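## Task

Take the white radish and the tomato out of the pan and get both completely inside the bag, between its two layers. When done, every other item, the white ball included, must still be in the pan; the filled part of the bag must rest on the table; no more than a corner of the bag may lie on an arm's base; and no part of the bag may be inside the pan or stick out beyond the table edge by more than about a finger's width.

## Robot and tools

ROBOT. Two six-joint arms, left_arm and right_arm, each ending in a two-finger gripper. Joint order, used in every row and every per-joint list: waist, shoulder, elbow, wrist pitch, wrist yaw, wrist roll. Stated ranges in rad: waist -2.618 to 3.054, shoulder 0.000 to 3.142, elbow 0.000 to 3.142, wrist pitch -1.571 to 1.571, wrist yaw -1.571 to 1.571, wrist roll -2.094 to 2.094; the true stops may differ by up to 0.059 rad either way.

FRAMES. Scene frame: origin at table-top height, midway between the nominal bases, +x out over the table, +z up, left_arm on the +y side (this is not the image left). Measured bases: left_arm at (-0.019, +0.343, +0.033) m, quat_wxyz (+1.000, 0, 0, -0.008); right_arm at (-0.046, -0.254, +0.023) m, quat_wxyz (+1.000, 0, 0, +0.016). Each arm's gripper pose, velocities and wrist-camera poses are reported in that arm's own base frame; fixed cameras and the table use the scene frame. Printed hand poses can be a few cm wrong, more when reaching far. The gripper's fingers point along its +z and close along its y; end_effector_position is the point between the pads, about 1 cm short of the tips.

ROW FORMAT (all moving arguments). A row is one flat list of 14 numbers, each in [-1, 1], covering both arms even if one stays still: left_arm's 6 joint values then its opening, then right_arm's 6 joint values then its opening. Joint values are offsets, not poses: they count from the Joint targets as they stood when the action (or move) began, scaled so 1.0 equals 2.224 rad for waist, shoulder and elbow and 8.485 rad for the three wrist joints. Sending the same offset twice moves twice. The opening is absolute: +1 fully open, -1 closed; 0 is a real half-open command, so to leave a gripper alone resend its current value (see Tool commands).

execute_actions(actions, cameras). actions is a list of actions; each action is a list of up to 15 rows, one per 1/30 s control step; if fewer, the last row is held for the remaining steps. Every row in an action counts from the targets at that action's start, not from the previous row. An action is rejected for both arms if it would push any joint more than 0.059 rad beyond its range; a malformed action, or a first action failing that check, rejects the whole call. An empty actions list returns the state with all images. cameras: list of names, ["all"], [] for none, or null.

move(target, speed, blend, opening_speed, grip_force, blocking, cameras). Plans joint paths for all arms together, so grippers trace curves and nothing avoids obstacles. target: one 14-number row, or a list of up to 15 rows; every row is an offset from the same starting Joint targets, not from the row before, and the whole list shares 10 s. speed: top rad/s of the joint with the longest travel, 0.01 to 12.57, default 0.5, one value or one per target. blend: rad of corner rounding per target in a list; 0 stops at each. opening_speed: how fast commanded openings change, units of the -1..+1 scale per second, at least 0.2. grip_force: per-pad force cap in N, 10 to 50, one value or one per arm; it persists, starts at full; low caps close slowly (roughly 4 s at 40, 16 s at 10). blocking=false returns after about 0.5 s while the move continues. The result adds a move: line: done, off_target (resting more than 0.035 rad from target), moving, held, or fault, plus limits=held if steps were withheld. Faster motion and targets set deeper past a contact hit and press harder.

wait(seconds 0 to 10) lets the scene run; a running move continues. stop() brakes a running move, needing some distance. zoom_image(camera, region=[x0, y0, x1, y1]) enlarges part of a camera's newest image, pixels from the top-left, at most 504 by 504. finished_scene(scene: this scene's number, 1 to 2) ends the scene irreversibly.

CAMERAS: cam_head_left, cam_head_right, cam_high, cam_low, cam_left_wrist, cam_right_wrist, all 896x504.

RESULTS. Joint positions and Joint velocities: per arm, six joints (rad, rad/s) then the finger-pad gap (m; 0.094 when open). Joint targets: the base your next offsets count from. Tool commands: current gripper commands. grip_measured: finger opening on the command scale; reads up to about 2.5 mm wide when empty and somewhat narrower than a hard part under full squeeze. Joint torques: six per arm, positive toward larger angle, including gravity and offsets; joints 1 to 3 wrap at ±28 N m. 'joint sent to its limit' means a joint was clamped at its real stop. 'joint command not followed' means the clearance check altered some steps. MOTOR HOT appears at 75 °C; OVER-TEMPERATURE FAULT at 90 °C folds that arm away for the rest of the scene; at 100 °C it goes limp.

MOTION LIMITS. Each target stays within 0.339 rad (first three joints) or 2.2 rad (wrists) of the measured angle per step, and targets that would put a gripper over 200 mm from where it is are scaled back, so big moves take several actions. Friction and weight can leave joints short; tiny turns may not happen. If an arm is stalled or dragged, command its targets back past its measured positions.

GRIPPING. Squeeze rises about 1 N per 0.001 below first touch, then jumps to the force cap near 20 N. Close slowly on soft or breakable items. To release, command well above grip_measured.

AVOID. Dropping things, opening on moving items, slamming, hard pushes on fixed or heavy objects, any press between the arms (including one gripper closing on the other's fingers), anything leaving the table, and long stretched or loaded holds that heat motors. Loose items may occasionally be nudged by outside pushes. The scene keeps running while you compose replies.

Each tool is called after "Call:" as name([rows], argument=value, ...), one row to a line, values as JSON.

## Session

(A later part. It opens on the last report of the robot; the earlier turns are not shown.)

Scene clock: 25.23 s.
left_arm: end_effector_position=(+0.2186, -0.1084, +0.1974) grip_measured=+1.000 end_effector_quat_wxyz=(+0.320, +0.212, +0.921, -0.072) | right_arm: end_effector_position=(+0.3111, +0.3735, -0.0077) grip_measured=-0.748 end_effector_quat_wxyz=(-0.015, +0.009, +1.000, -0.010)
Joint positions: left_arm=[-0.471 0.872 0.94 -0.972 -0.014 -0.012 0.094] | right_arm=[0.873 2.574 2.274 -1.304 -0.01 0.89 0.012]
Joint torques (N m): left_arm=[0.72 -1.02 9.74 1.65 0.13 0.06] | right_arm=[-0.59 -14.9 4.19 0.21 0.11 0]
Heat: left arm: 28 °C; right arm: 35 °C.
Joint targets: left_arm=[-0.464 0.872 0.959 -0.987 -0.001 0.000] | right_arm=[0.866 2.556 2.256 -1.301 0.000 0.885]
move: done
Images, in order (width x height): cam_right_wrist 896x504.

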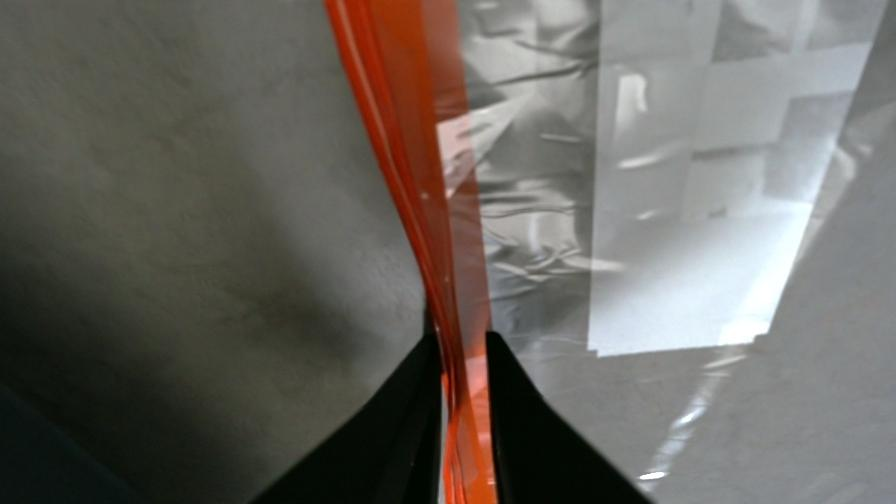

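Call:
move(target=[0, 0, 0, 0, 0, 0, 1, 0, 0, 0, 0, 0, 0, -1], opening_speed=0.4)

Call:
move(target=[0, 0, 0, 0, 0, 0, 1, 0, -0.04, 0.01, 0, 0, 0, -1], speed=0.2, cameras=["cam_right_wrist", "cam_left_wrist"])

Call:
zoom_image(camera="cam_right_wrist", region=[260, 200, 680, 504])

Call:
zoom_image(camera="cam_left_wrist", region=[440, 20, 740, 350])

Scene clock: 26.37 s.
left_arm: end_effector_position=(+0.2186, -0.1084, +0.1974) grip_measured=+1.000 end_effector_quat_wxyz=(+0.320, +0.212, +0.921, -0.072) | right_arm: end_effector_position=(+0.3114, +0.3736, -0.0077) grip_measured=-0.989 end_effector_quat_wxyz=(-0.014, +0.009, +1.000, -0.009)
Joint positions: left_arm=[-0.471 0.872 0.94 -0.972 -0.014 -0.012 0.094] | right_arm=[0.873 2.574 2.274 -1.303 -0.01 0.89 0]
Joint torques (N m): left_arm=[0.79 -1.07 9.7 1.64 0.13 0.07] | right_arm=[-0.61 -14.87 4.21 0.21 0.1 0]
Heat: left arm: 28 °C; right arm: 36 °C.
Joint targets: left_arm=[-0.464 0.872 0.959 -0.987 -0.001 0.000] | right_arm=[0.866 2.556 2.256 -1.301 0.000 0.885]
move: done

Scene clock: 27.23 s.
left_arm: end_effector_position=(+0.2186, -0.1084, +0.1974) grip_measured=+1.000 end_effector_quat_wxyz=(+0.320, +0.212, +0.921, -0.072) | right_arm: end_effector_position=(+0.3148, +0.3778, +0.0154) grip_measured=-0.990 end_effector_quat_wxyz=(+0.002, +0.008, +1.000, +0.009)
Joint positions: left_arm=[-0.471 0.872 0.94 -0.972 -0.014 -0.012 0.094] | right_arm=[0.873 2.525 2.274 -1.303 -0.01 0.89 0]
Joint torques (N m): left_arm=[0.7 -1.07 9.7 1.63 0.13 0.06] | right_arm=[-0.61 -18.43 6.41 0.29 0.11 0]
Heat: left arm: 29 °C; right arm: 37 °C.
Joint targets: left_arm=[-0.464 0.872 0.959 -0.987 -0.001 0.000] | right_arm=[0.866 2.467 2.278 -1.301 0.000 0.885]
move: off_target (right_arm); right_arm: the shoulder is farthest, 0.058 rad from its target
Images, in order (width x height): cam_left_wrist 896x504, cam_right_wrist 896x504.

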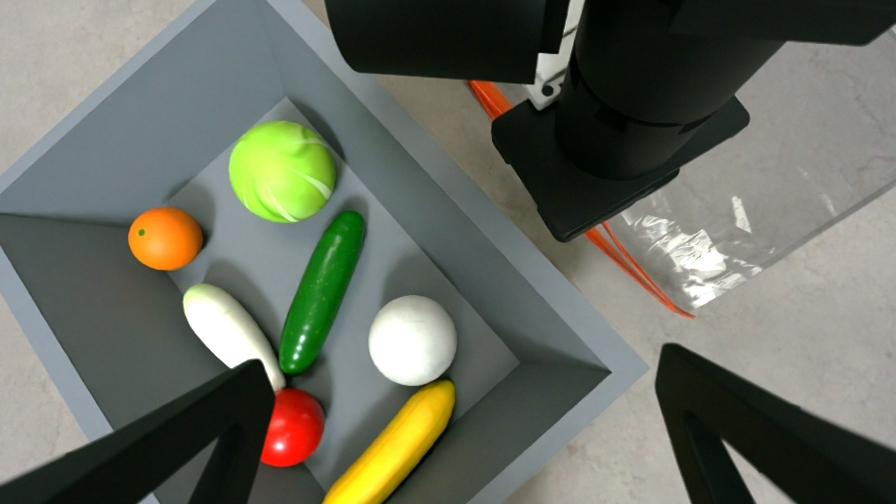

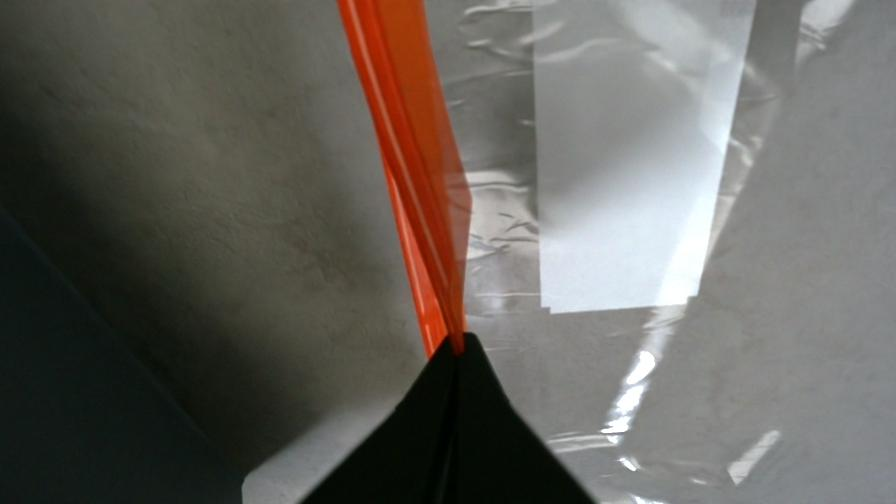

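Scaled by 1.200 from the camera's 896x504 image, which has a finer 1280x720 frame.

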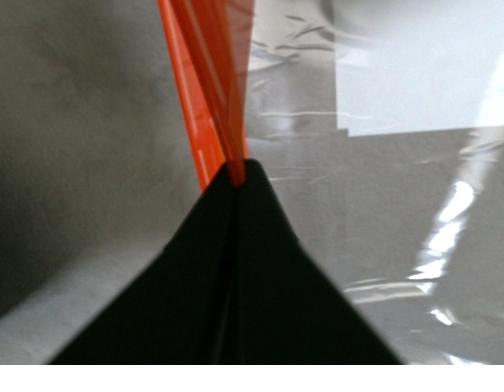

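Scaled by 1.527 from the camera's 896x504 image, which has a finer 1280x720 frame.

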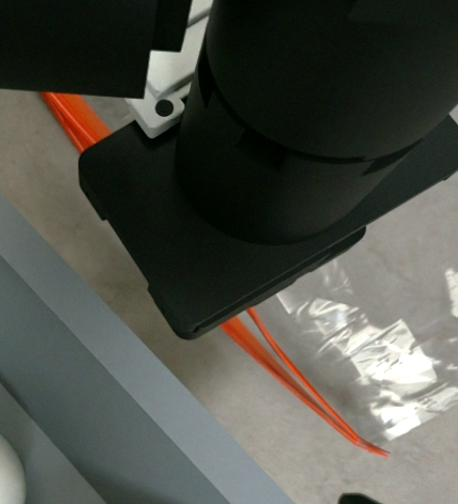

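Call:
move(target=[0, 0, 0, 0, 0, 0, 1, -0.008, -0.1556, -0.273, 0.0655, 0, -0.002, -1], speed=0.35, cameras=["cam_right_wrist", "cam_left_wrist", "cam_high"])

Call:
zoom_image(camera="cam_left_wrist", region=[440, 0, 860, 350])

Scene clock: 30.87 s.
left_arm: end_effector_position=(+0.2186, -0.1084, +0.1974) grip_measured=+1.000 end_effector_quat_wxyz=(+0.320, +0.212, +0.921, -0.072) | right_arm: end_effector_position=(+0.3199, +0.3701, +0.0279) grip_measured=-0.990 end_effector_quat_wxyz=(+0.095, +0.010, +0.988, +0.119)
Joint positions: left_arm=[-0.471 0.872 0.94 -0.972 -0.014 -0.012 0.094] | right_arm=[0.855 2.18 1.676 -0.761 -0.01 0.876 0]
Joint torques (N m): left_arm=[0.75 -1.06 9.72 1.64 0.13 0.06] | right_arm=[-0.59 -16.46 5.87 0.94 0.1 -0.06]
Heat: left arm: 29 °C; right arm: 39 °C.
Joint targets: left_arm=[-0.464 0.872 0.959 -0.987 -0.001 0.000] | right_arm=[0.848 2.121 1.671 -0.745 0.000 0.868]
move: off_target (right_arm); right_arm: the shoulder is farthest, 0.059 rad from its target
Images, in order (width x height): cam_high 896x504, cam_left_wrist 896x504, cam_right_wrist 896x504.

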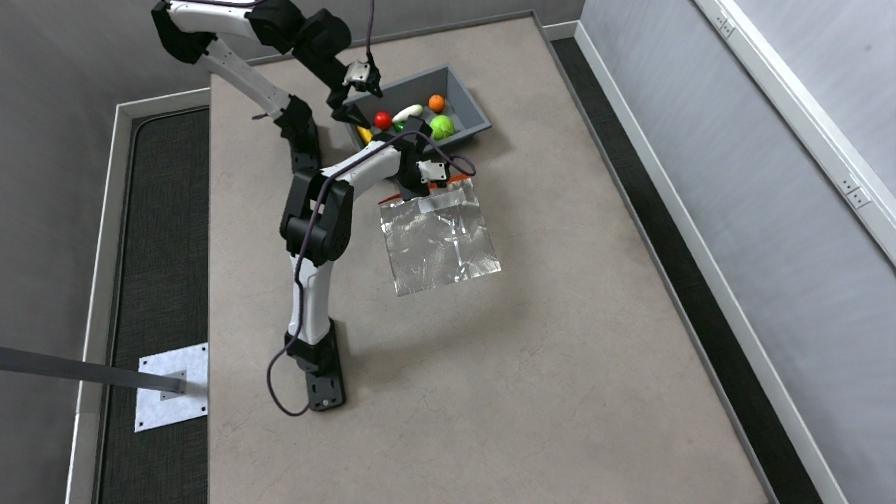

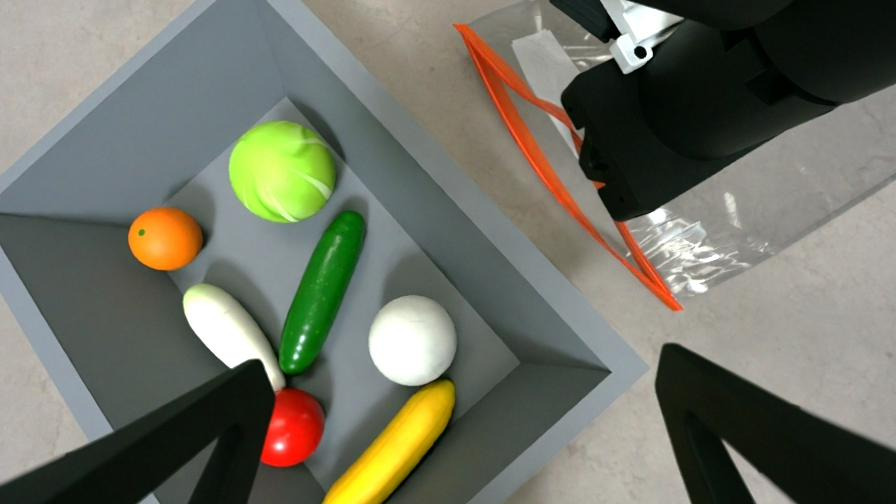

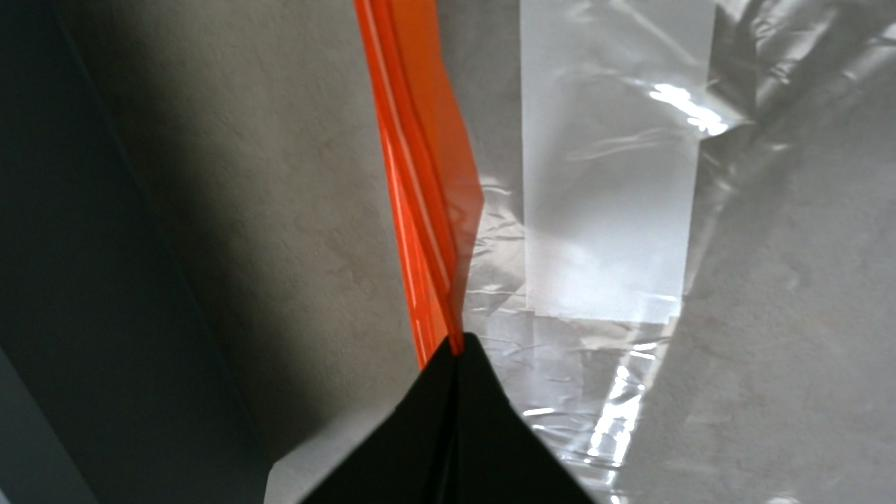

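Scaled by 1.200 from the camera's 896x504 image, which has a finer 1280x720 frame.

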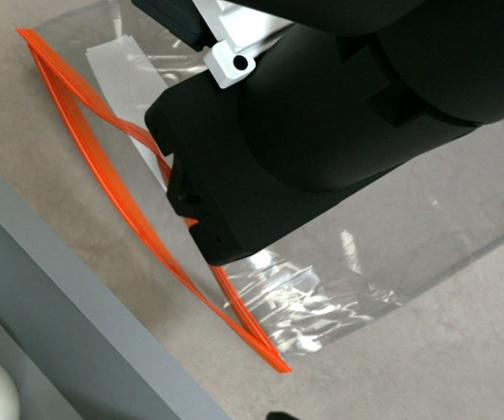

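Call:
move(target=[0, 0, 0, 0, 0, 0, 1, -0.009, -0.1646, -0.2732, 0.0656, 0, -0.002, -1], speed=0.35, cameras=["cam_right_wrist", "cam_left_wrist", "cam_high", "cam_head_left"])

Call:
zoom_image(camera="cam_left_wrist", region=[440, 0, 860, 350])

Call:
zoom_image(camera="cam_high", region=[260, 40, 520, 320])

Scene clock: 33.63 s.
left_arm: end_effector_position=(+0.2186, -0.1084, +0.1974) grip_measured=+1.000 end_effector_quat_wxyz=(+0.320, +0.212, +0.921, -0.072) | right_arm: end_effector_position=(+0.2997, +0.3334, +0.0509) grip_measured=-0.990 end_effector_quat_wxyz=(+0.202, +0.010, +0.951, +0.235)
Joint positions: left_arm=[-0.471 0.872 0.94 -0.972 -0.014 -0.012 0.094] | right_arm=[0.835 1.8 1.067 -0.208 -0.01 0.859 0]
Joint torques (N m): left_arm=[0.75 -1.09 9.7 1.64 0.12 0.05] | right_arm=[-0.59 -12.26 5.98 1.52 0.1 -0.08]
Heat: left arm: 29 °C; right arm: 41 °C.
Joint targets: left_arm=[-0.464 0.872 0.959 -0.987 -0.001 0.000] | right_arm=[0.828 1.755 1.063 -0.189 0.000 0.851]
move: off_target (right_arm); right_arm: the shoulder is farthest, 0.045 rad from its target
Images, in order (width x height): cam_head_left 896x504, cam_high 896x504, cam_left_wrist 896x504, cam_right_wrist 896x504.

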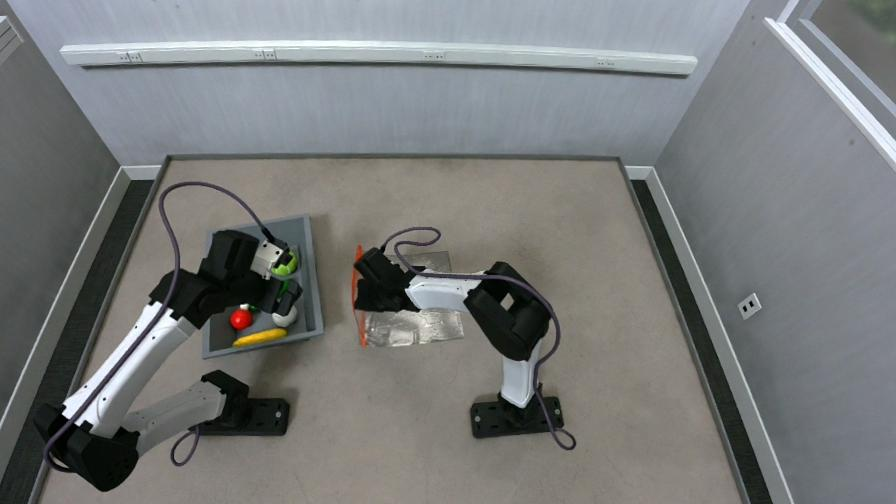

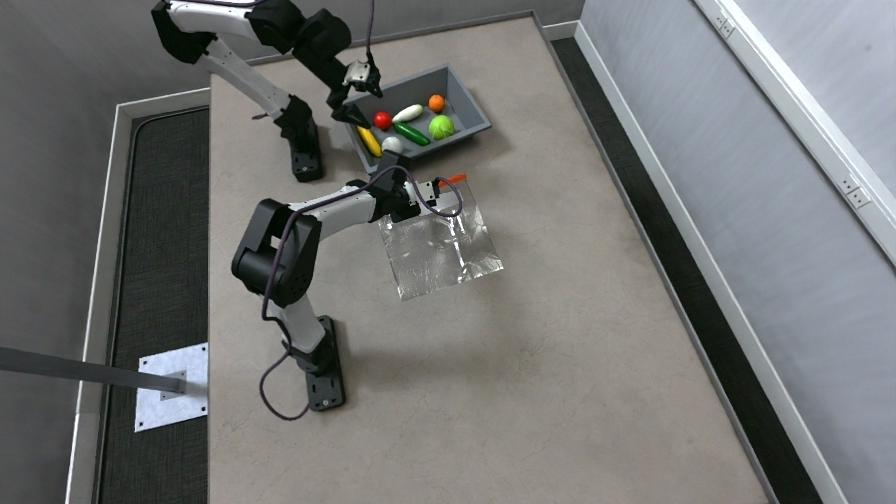

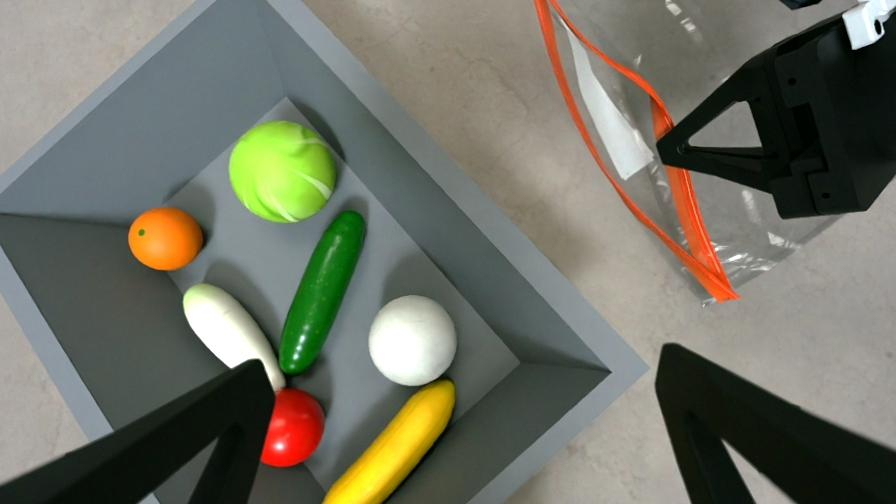

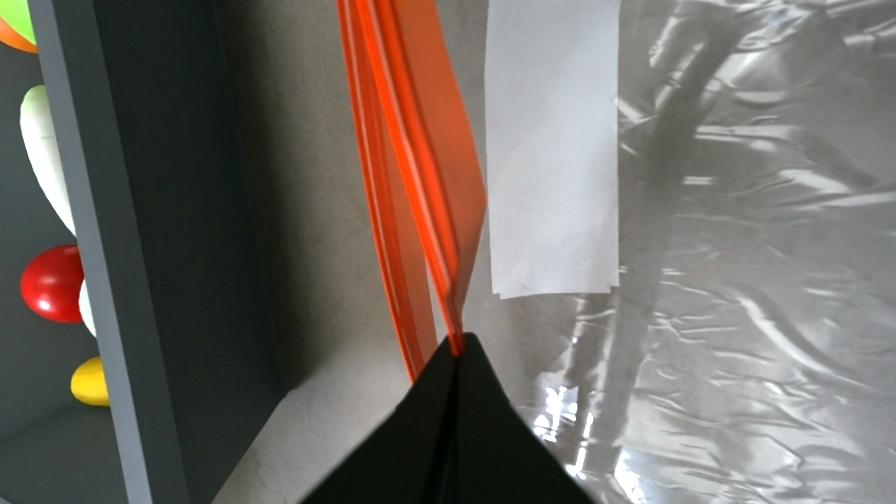

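Scaled by 1.200 from the camera's 896x504 image, which has a finer 1280x720 frame.

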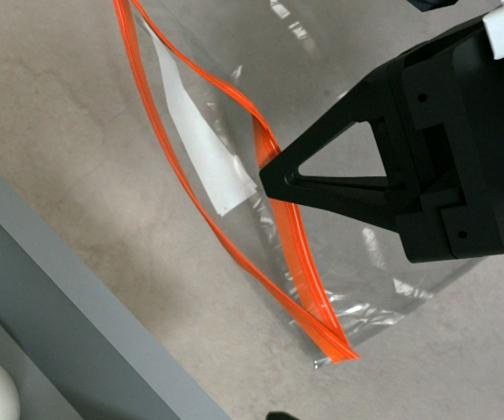

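Scaled by 1.800 from the camera's 896x504 image, which has a finer 1280x720 frame.

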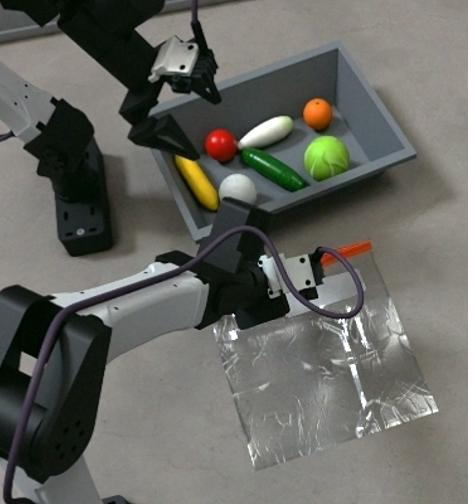

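Call:
move(target=[0.2779, 0.2013, 0.0325, -0.0348, 0, 0, 1, 0, -0.0562, -0.0773, 0.0195, 0, 0, -1], speed=0.5, cameras=["cam_right_wrist", "cam_left_wrist", "cam_high", "cam_head_left"])

Call:
zoom_image(camera="cam_head_left", region=[180, 200, 480, 380])

Call:
zoom_image(camera="cam_high", region=[260, 40, 520, 320])

Scene clock: 36.87 s.
left_arm: end_effector_position=(+0.2007, +0.0322, +0.1048) grip_measured=+1.000 end_effector_quat_wxyz=(-0.002, -0.080, +0.997, +0.006) | right_arm: end_effector_position=(+0.2893, +0.3219, +0.0667) grip_measured=-0.990 end_effector_quat_wxyz=(+0.240, +0.010, +0.930, +0.278)
Joint positions: left_arm=[0.149 1.312 1.008 -1.271 -0.012 -0.012 0.094] | right_arm=[0.835 1.67 0.896 -0.044 -0.01 0.859 0]
Joint torques (N m): left_arm=[0.61 -3.14 9.29 0.27 0.09 0.06] | right_arm=[-0.59 -10.73 6 1.62 0.09 -0.08]
Heat: left arm: 30 °C; right arm: 41 °C.
Joint targets: left_arm=[0.154 1.320 1.032 -1.283 -0.001 0.000] | right_arm=[0.828 1.630 0.891 -0.023 0.000 0.851]
move: off_target (right_arm); right_arm: the shoulder is farthest, 0.040 rad from its target
Images, in order (width x height): cam_head_left 896x504, cam_high 896x504, cam_left_wrist 896x504, cam_right_wrist 896x504.

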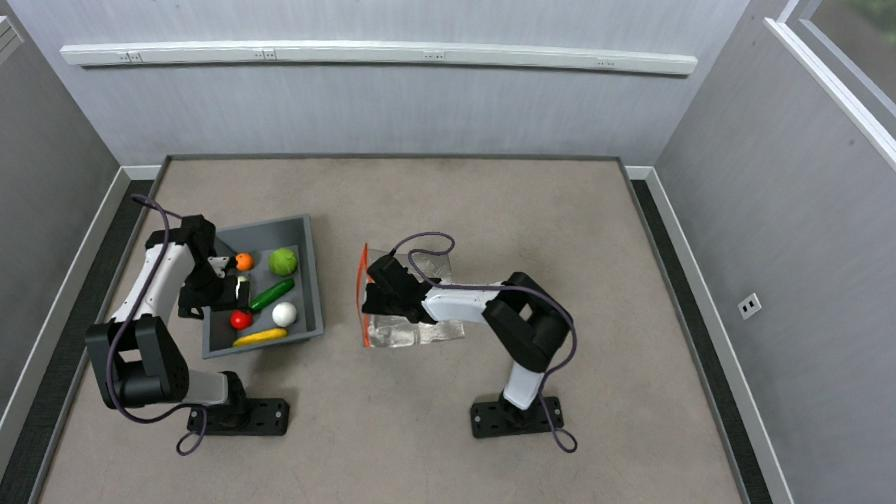

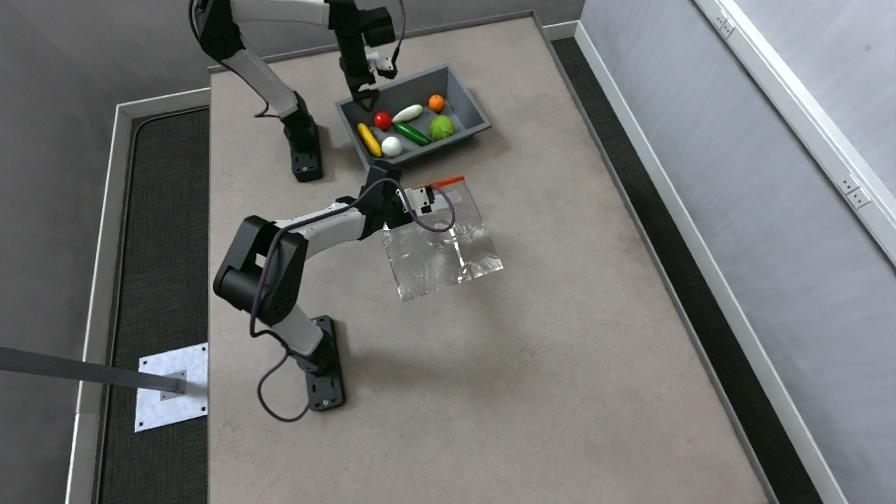

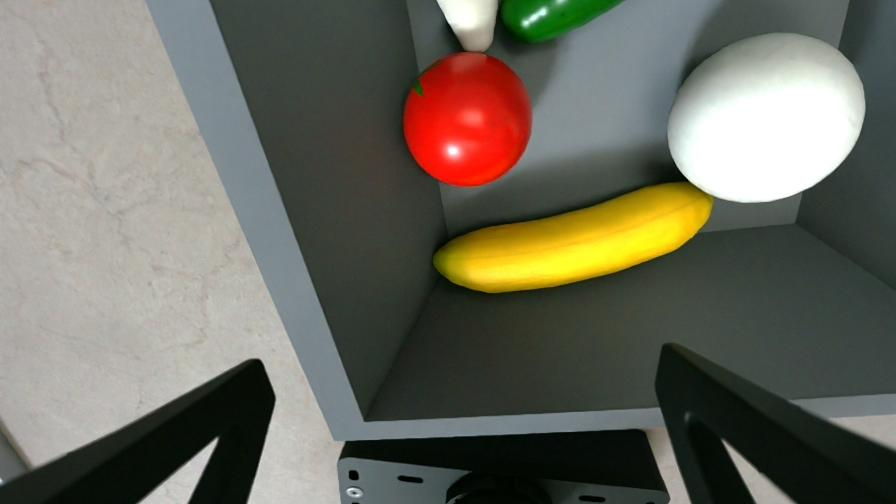

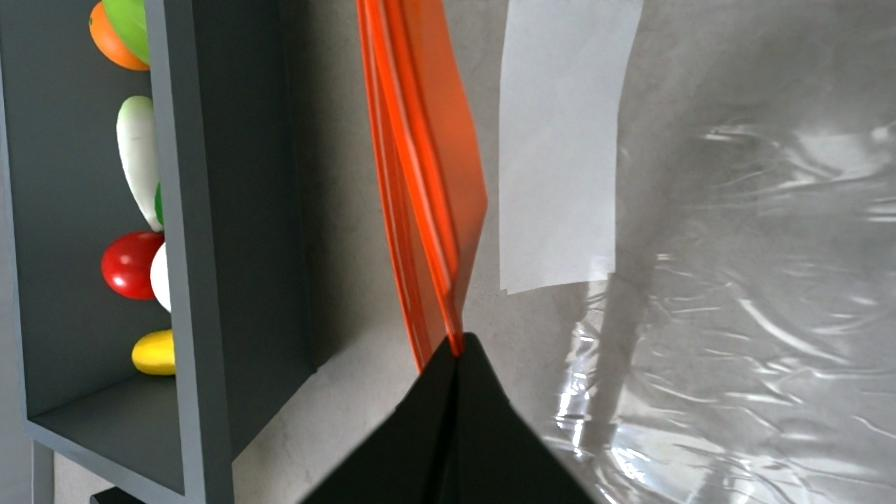

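Scaled by 1.680 from the camera's 896x504 image, which has a finer 1280x720 frame.

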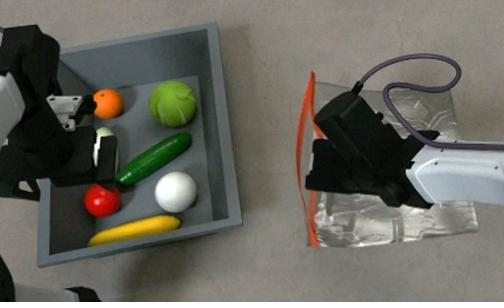

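Scaled by 1.800 from the camera's 896x504 image, which has a finer 1280x720 frame.

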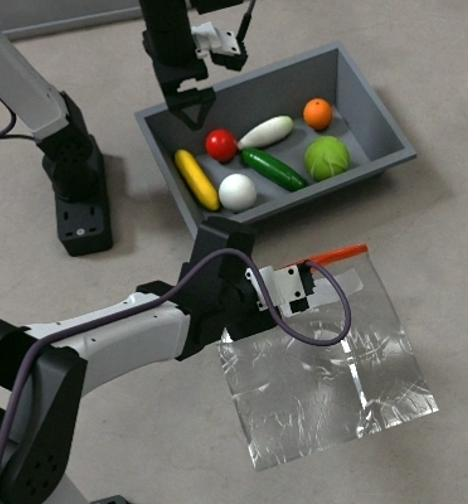

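Call:
move(target=[-0.0243, 0.1057, 0.1084, -0.0007, 0, 0, 1, 0, 0, 0, 0, 0, 0, -1], speed=0.6, cameras=["cam_left_wrist", "cam_right_wrist"])

Scene clock: 39.03 s.
left_arm: end_effector_position=(+0.2623, +0.0299, +0.1166) grip_measured=+1.000 end_effector_quat_wxyz=(-0.001, -0.059, +0.998, +0.006) | right_arm: end_effector_position=(+0.2893, +0.3219, +0.0667) grip_measured=-0.990 end_effector_quat_wxyz=(+0.240, +0.010, +0.930, +0.278)
Joint positions: left_arm=[0.106 1.543 1.252 -1.282 -0.012 -0.012 0.094] | right_arm=[0.835 1.67 0.896 -0.044 -0.01 0.859 0]
Joint torques (N m): left_arm=[-0.27 -4.97 9.03 0.33 0.11 0.06] | right_arm=[-0.59 -10.76 6 1.66 0.09 -0.08]
Heat: left arm: 30 °C; right arm: 42 °C.
Joint targets: left_arm=[0.100 1.554 1.273 -1.289 -0.001 0.000] | right_arm=[0.828 1.630 0.891 -0.023 0.000 0.851]
move: off_target (right_arm); right_arm: the shoulder is farthest, 0.040 rad from its target
Images, in order (width x height): cam_left_wrist 896x504, cam_right_wrist 896x504.

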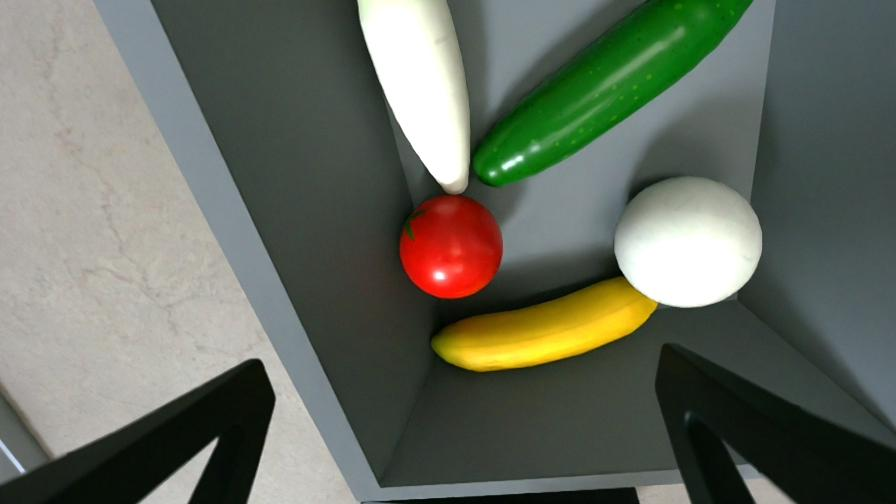

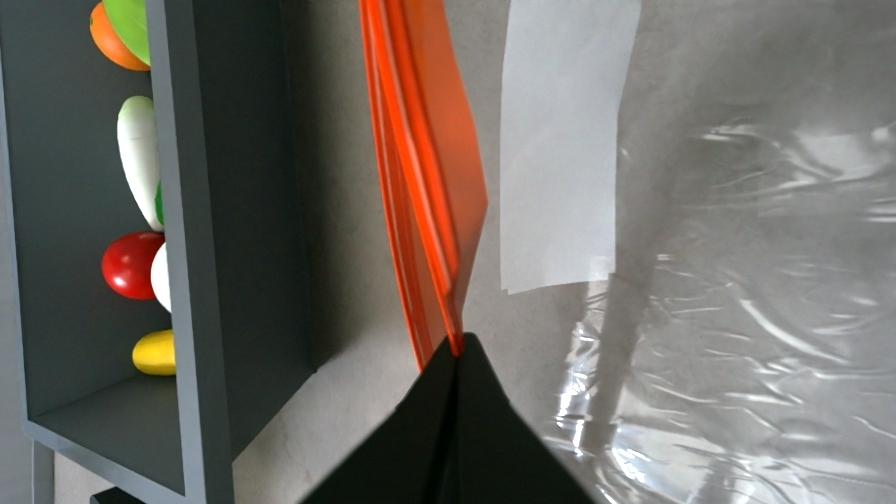

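Call:
move(target=[0.0211, 0.0863, -0.0321, 0.031, 0, -0.0212, 0.13, 0, 0, 0, 0, 0, 0, -1], speed=0.5, cameras=["cam_left_wrist"])

Scene clock: 41.67 s.
left_arm: end_effector_position=(+0.3039, +0.0454, +0.0544) grip_measured=+0.132 end_effector_quat_wxyz=(+0.004, -0.154, +0.988, +0.006) | right_arm: end_effector_position=(+0.2893, +0.3219, +0.0667) grip_measured=-0.990 end_effector_quat_wxyz=(+0.240, +0.010, +0.930, +0.278)
Joint positions: left_arm=[0.142 1.737 1.209 -1.036 -0.012 -0.167 0.053] | right_arm=[0.835 1.67 0.896 -0.044 -0.01 0.859 0]
Joint torques (N m): left_arm=[0.64 -6.68 5.96 0.54 0.1 -0.18] | right_arm=[-0.59 -10.74 6.01 1.66 0.09 -0.08]
Heat: left arm: 30 °C; right arm: 42 °C.
Joint targets: left_arm=[0.147 1.747 1.201 -1.025 -0.001 -0.180] | right_arm=[0.828 1.630 0.891 -0.023 0.000 0.851]
move: off_target (right_arm); right_arm: the shoulder is farthest, 0.040 rad from its target
Images, in order (width x height): cam_left_wrist 896x504.

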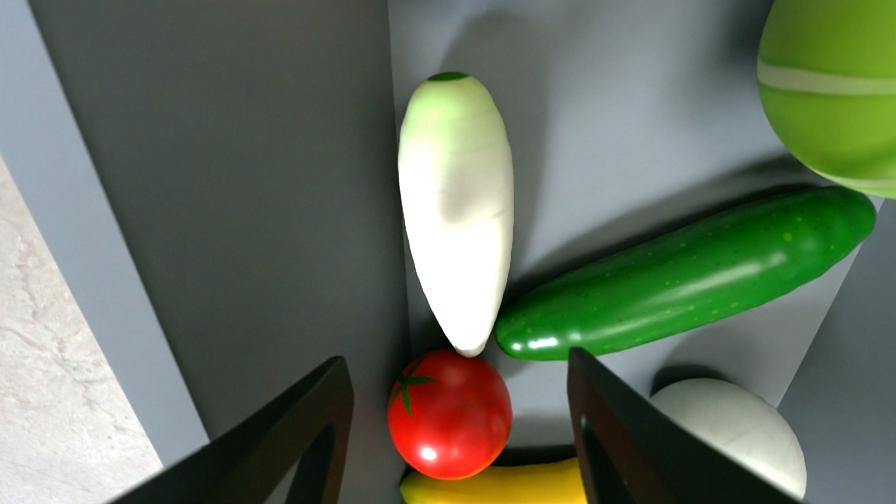

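Call:
move(target=[0, 0.0459, -0.0446, 0.0238, 0, 0, 0.13, 0, 0, 0, 0, 0, 0, -1], speed=0.2, cameras=["cam_left_wrist"])

Scene clock: 43.80 s.
left_arm: end_effector_position=(+0.3125, +0.0466, +0.0038) grip_measured=+0.132 end_effector_quat_wxyz=(+0.008, -0.154, +0.988, +0.006) | right_arm: end_effector_position=(+0.2893, +0.3219, +0.0667) grip_measured=-0.990 end_effector_quat_wxyz=(+0.240, +0.010, +0.930, +0.278)
Joint positions: left_arm=[0.142 1.833 1.112 -0.834 -0.012 -0.168 0.053] | right_arm=[0.835 1.67 0.896 -0.044 -0.01 0.859 0]
Joint torques (N m): left_arm=[0.68 -6.68 5.3 0.59 0.09 -0.15] | right_arm=[-0.62 -10.76 6 1.65 0.1 -0.08]
Heat: left arm: 30 °C; right arm: 42 °C.
Joint targets: left_arm=[0.147 1.849 1.102 -0.824 -0.001 -0.180] | right_arm=[0.828 1.630 0.891 -0.023 0.000 0.851]
move: off_target (right_arm); right_arm: the shoulder is farthest, 0.040 rad from its target
Images, in order (width x height): cam_left_wrist 896x504.

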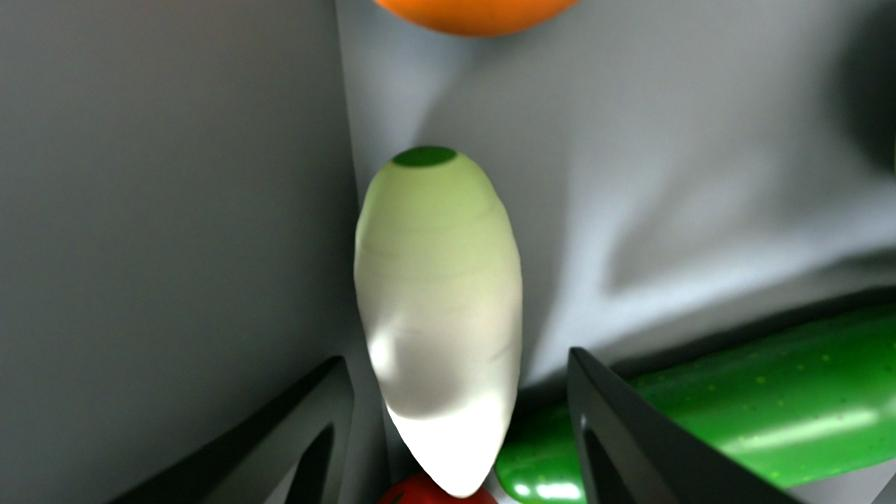

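Call:
move(target=[0.004, 0.0209, 0.01, 0.0029, 0, 0, 0.13, 0, 0, 0, 0, 0, 0, -1], speed=0.2)

Call:
move(target=[0, 0, 0, 0, 0, 0, -0.35, 0, 0, 0, 0, 0, 0, -1], opening_speed=0.5, grip_force=[20, 50], cameras=["cam_left_wrist"])

Scene clock: 45.07 s.
left_arm: end_effector_position=(+0.3126, +0.0487, -0.0091) grip_measured=+0.132 end_effector_quat_wxyz=(-0.003, -0.158, +0.987, +0.005) | right_arm: end_effector_position=(+0.2893, +0.3219, +0.0667) grip_measured=-0.990 end_effector_quat_wxyz=(+0.240, +0.010, +0.930, +0.278)
Joint positions: left_arm=[0.149 1.877 1.112 -0.812 -0.009 -0.168 0.053] | right_arm=[0.835 1.67 0.896 -0.044 -0.01 0.859 0]
Joint torques (N m): left_arm=[0.76 -6.71 7.31 0.54 0.07 -0.15] | right_arm=[-0.61 -10.74 6 1.66 0.09 -0.08]
Heat: left arm: 30 °C; right arm: 43 °C.
Joint targets: left_arm=[0.156 1.895 1.124 -0.799 -0.001 -0.180] | right_arm=[0.828 1.630 0.891 -0.023 0.000 0.851]
move: off_target (right_arm); right_arm: the shoulder is farthest, 0.040 rad from its target

Scene clock: 47.07 s.
left_arm: end_effector_position=(+0.3132, +0.0488, -0.0091) grip_measured=-0.313 end_effector_quat_wxyz=(-0.002, -0.158, +0.987, +0.005) | right_arm: end_effector_position=(+0.2893, +0.3219, +0.0667) grip_measured=-0.990 end_effector_quat_wxyz=(+0.240, +0.010, +0.930, +0.278)
Joint positions: left_arm=[0.149 1.877 1.112 -0.809 -0.009 -0.168 0.032] | right_arm=[0.835 1.67 0.896 -0.044 -0.01 0.859 0]
Joint torques (N m): left_arm=[0.76 -6.69 7.28 0.51 0.07 -0.15] | right_arm=[-0.61 -10.74 6.01 1.66 0.1 -0.08]
Heat: left arm: 30 °C; right arm: 43 °C.
Joint targets: left_arm=[0.156 1.895 1.124 -0.799 -0.001 -0.180] | right_arm=[0.828 1.630 0.891 -0.023 0.000 0.851]
grip_force (N): 20, 50
move: off_target (right_arm); right_arm: the shoulder is farthest, 0.040 rad from its target
Images, in order (width x height): cam_left_wrist 896x504.

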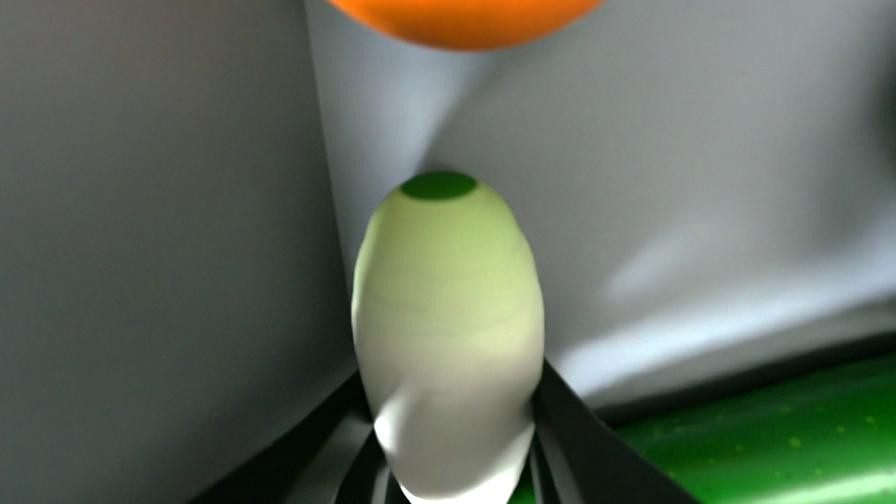

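Call:
move([
  [0, 0, 0, 0, 0, 0, -0.45, 0, 0, 0, 0, 0, 0, -1],
  [0, -0.0982, 0.1441, -0.0636, 0, 0, -0.45, -0.0589, -0.1102, -0.069, -0.0111, 0, -0.0154, -1],
], speed=0.4, grip_force=[30, 50], cameras=["cam_left_wrist", "cam_right_wrist", "cam_head_left", "cam_high", "cam_low"])

Call:
zoom_image(camera="cam_head_left", region=[180, 200, 480, 380])

Call:
zoom_image(camera="cam_high", region=[260, 40, 520, 320])

Scene clock: 53.67 s.
left_arm: end_effector_position=(+0.2955, +0.0461, +0.1209) grip_measured=-0.337 end_effector_quat_wxyz=(-0.011, -0.158, +0.987, +0.005) | right_arm: end_effector_position=(+0.2904, +0.2480, +0.0918) grip_measured=-0.990 end_effector_quat_wxyz=(+0.283, +0.010, +0.925, +0.252)
Joint positions: left_arm=[0.149 1.694 1.428 -1.327 -0.009 -0.168 0.031] | right_arm=[0.703 1.415 0.742 -0.121 -0.009 0.729 0]
Joint torques (N m): left_arm=[0.73 -8.54 8.62 0.24 0.08 -0.14] | right_arm=[-0.5 -7.88 6.3 1.53 0.08 -0.06]
Heat: left arm: 31 °C; right arm: 43 °C.
Joint targets: left_arm=[0.156 1.677 1.445 -1.339 -0.001 -0.180] | right_arm=[0.697 1.384 0.738 -0.118 0.000 0.720]
grip_force (N): 30, 50
move: done
Images, in order (width x height): cam_head_left 896x504, cam_high 896x504, cam_low 896x504, cam_left_wrist 896x504, cam_right_wrist 896x504.

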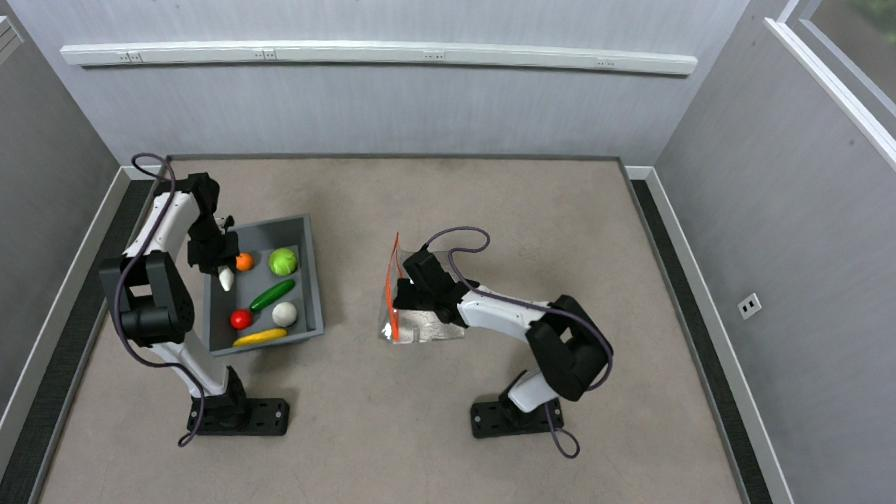

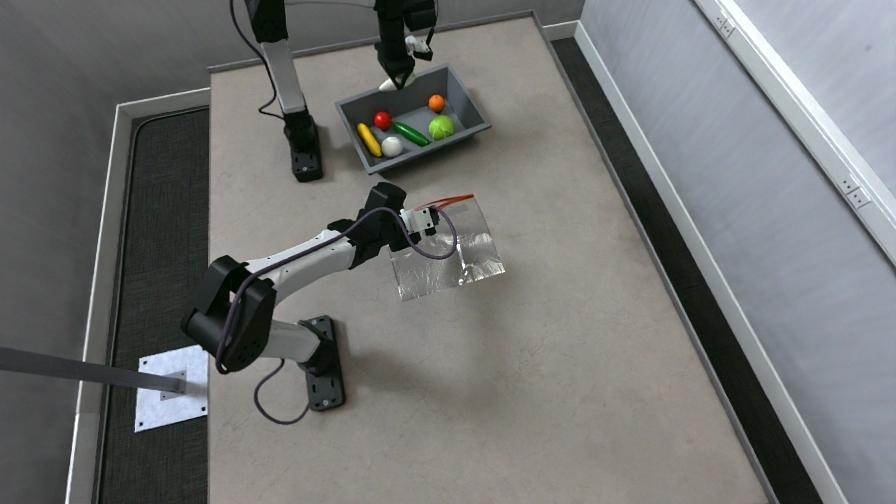

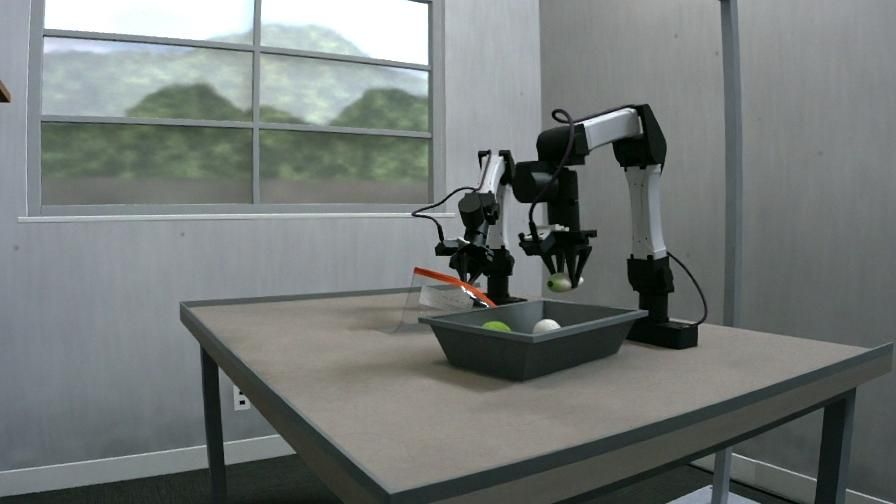

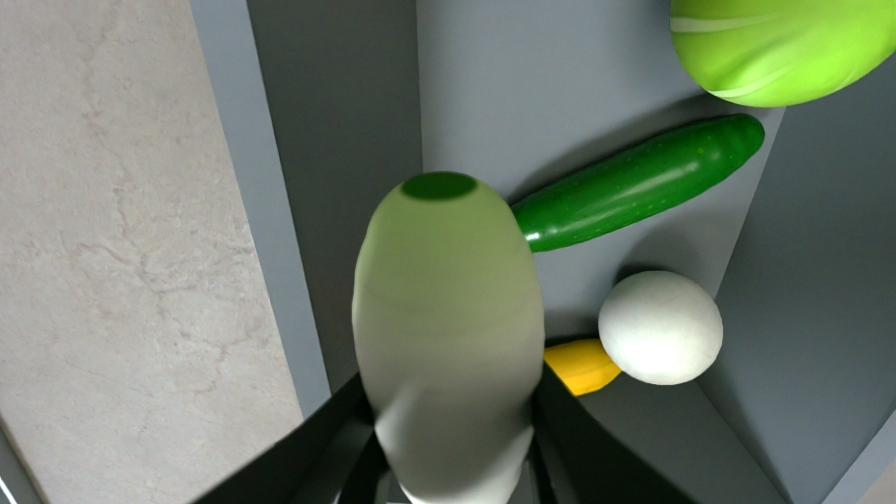

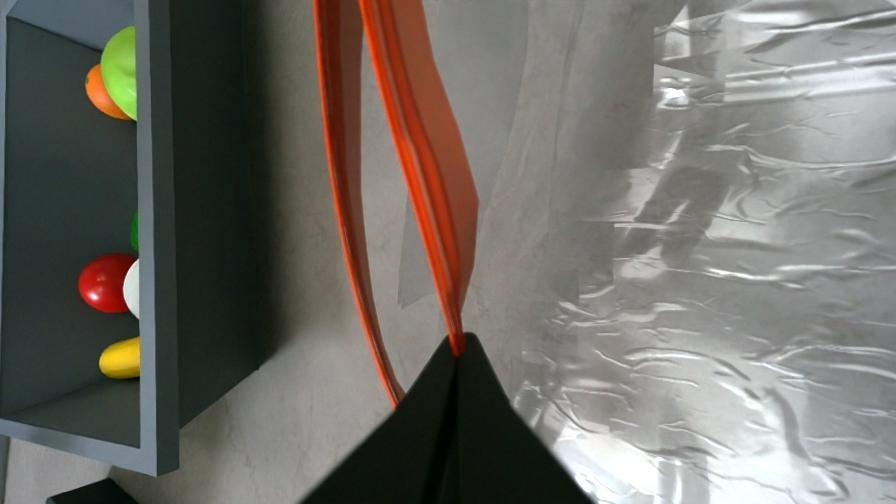

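Scaled by 1.680 from the camera's 896x504 image, which has a finer 1280x720 frame.

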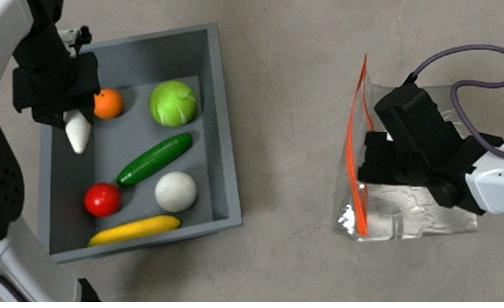

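Scaled by 1.800 from the camera's 896x504 image, which has a finer 1280x720 frame.

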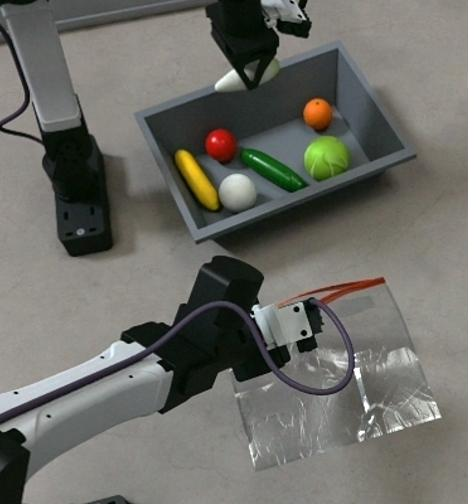

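Call:
zoom_image(camera="cam_low", region=[370, 220, 570, 350])

Scaled by 2.520 from the camera's 896x504 image, which has a finer 1280x720 frame.

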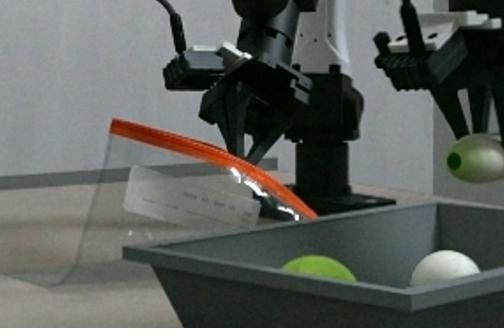

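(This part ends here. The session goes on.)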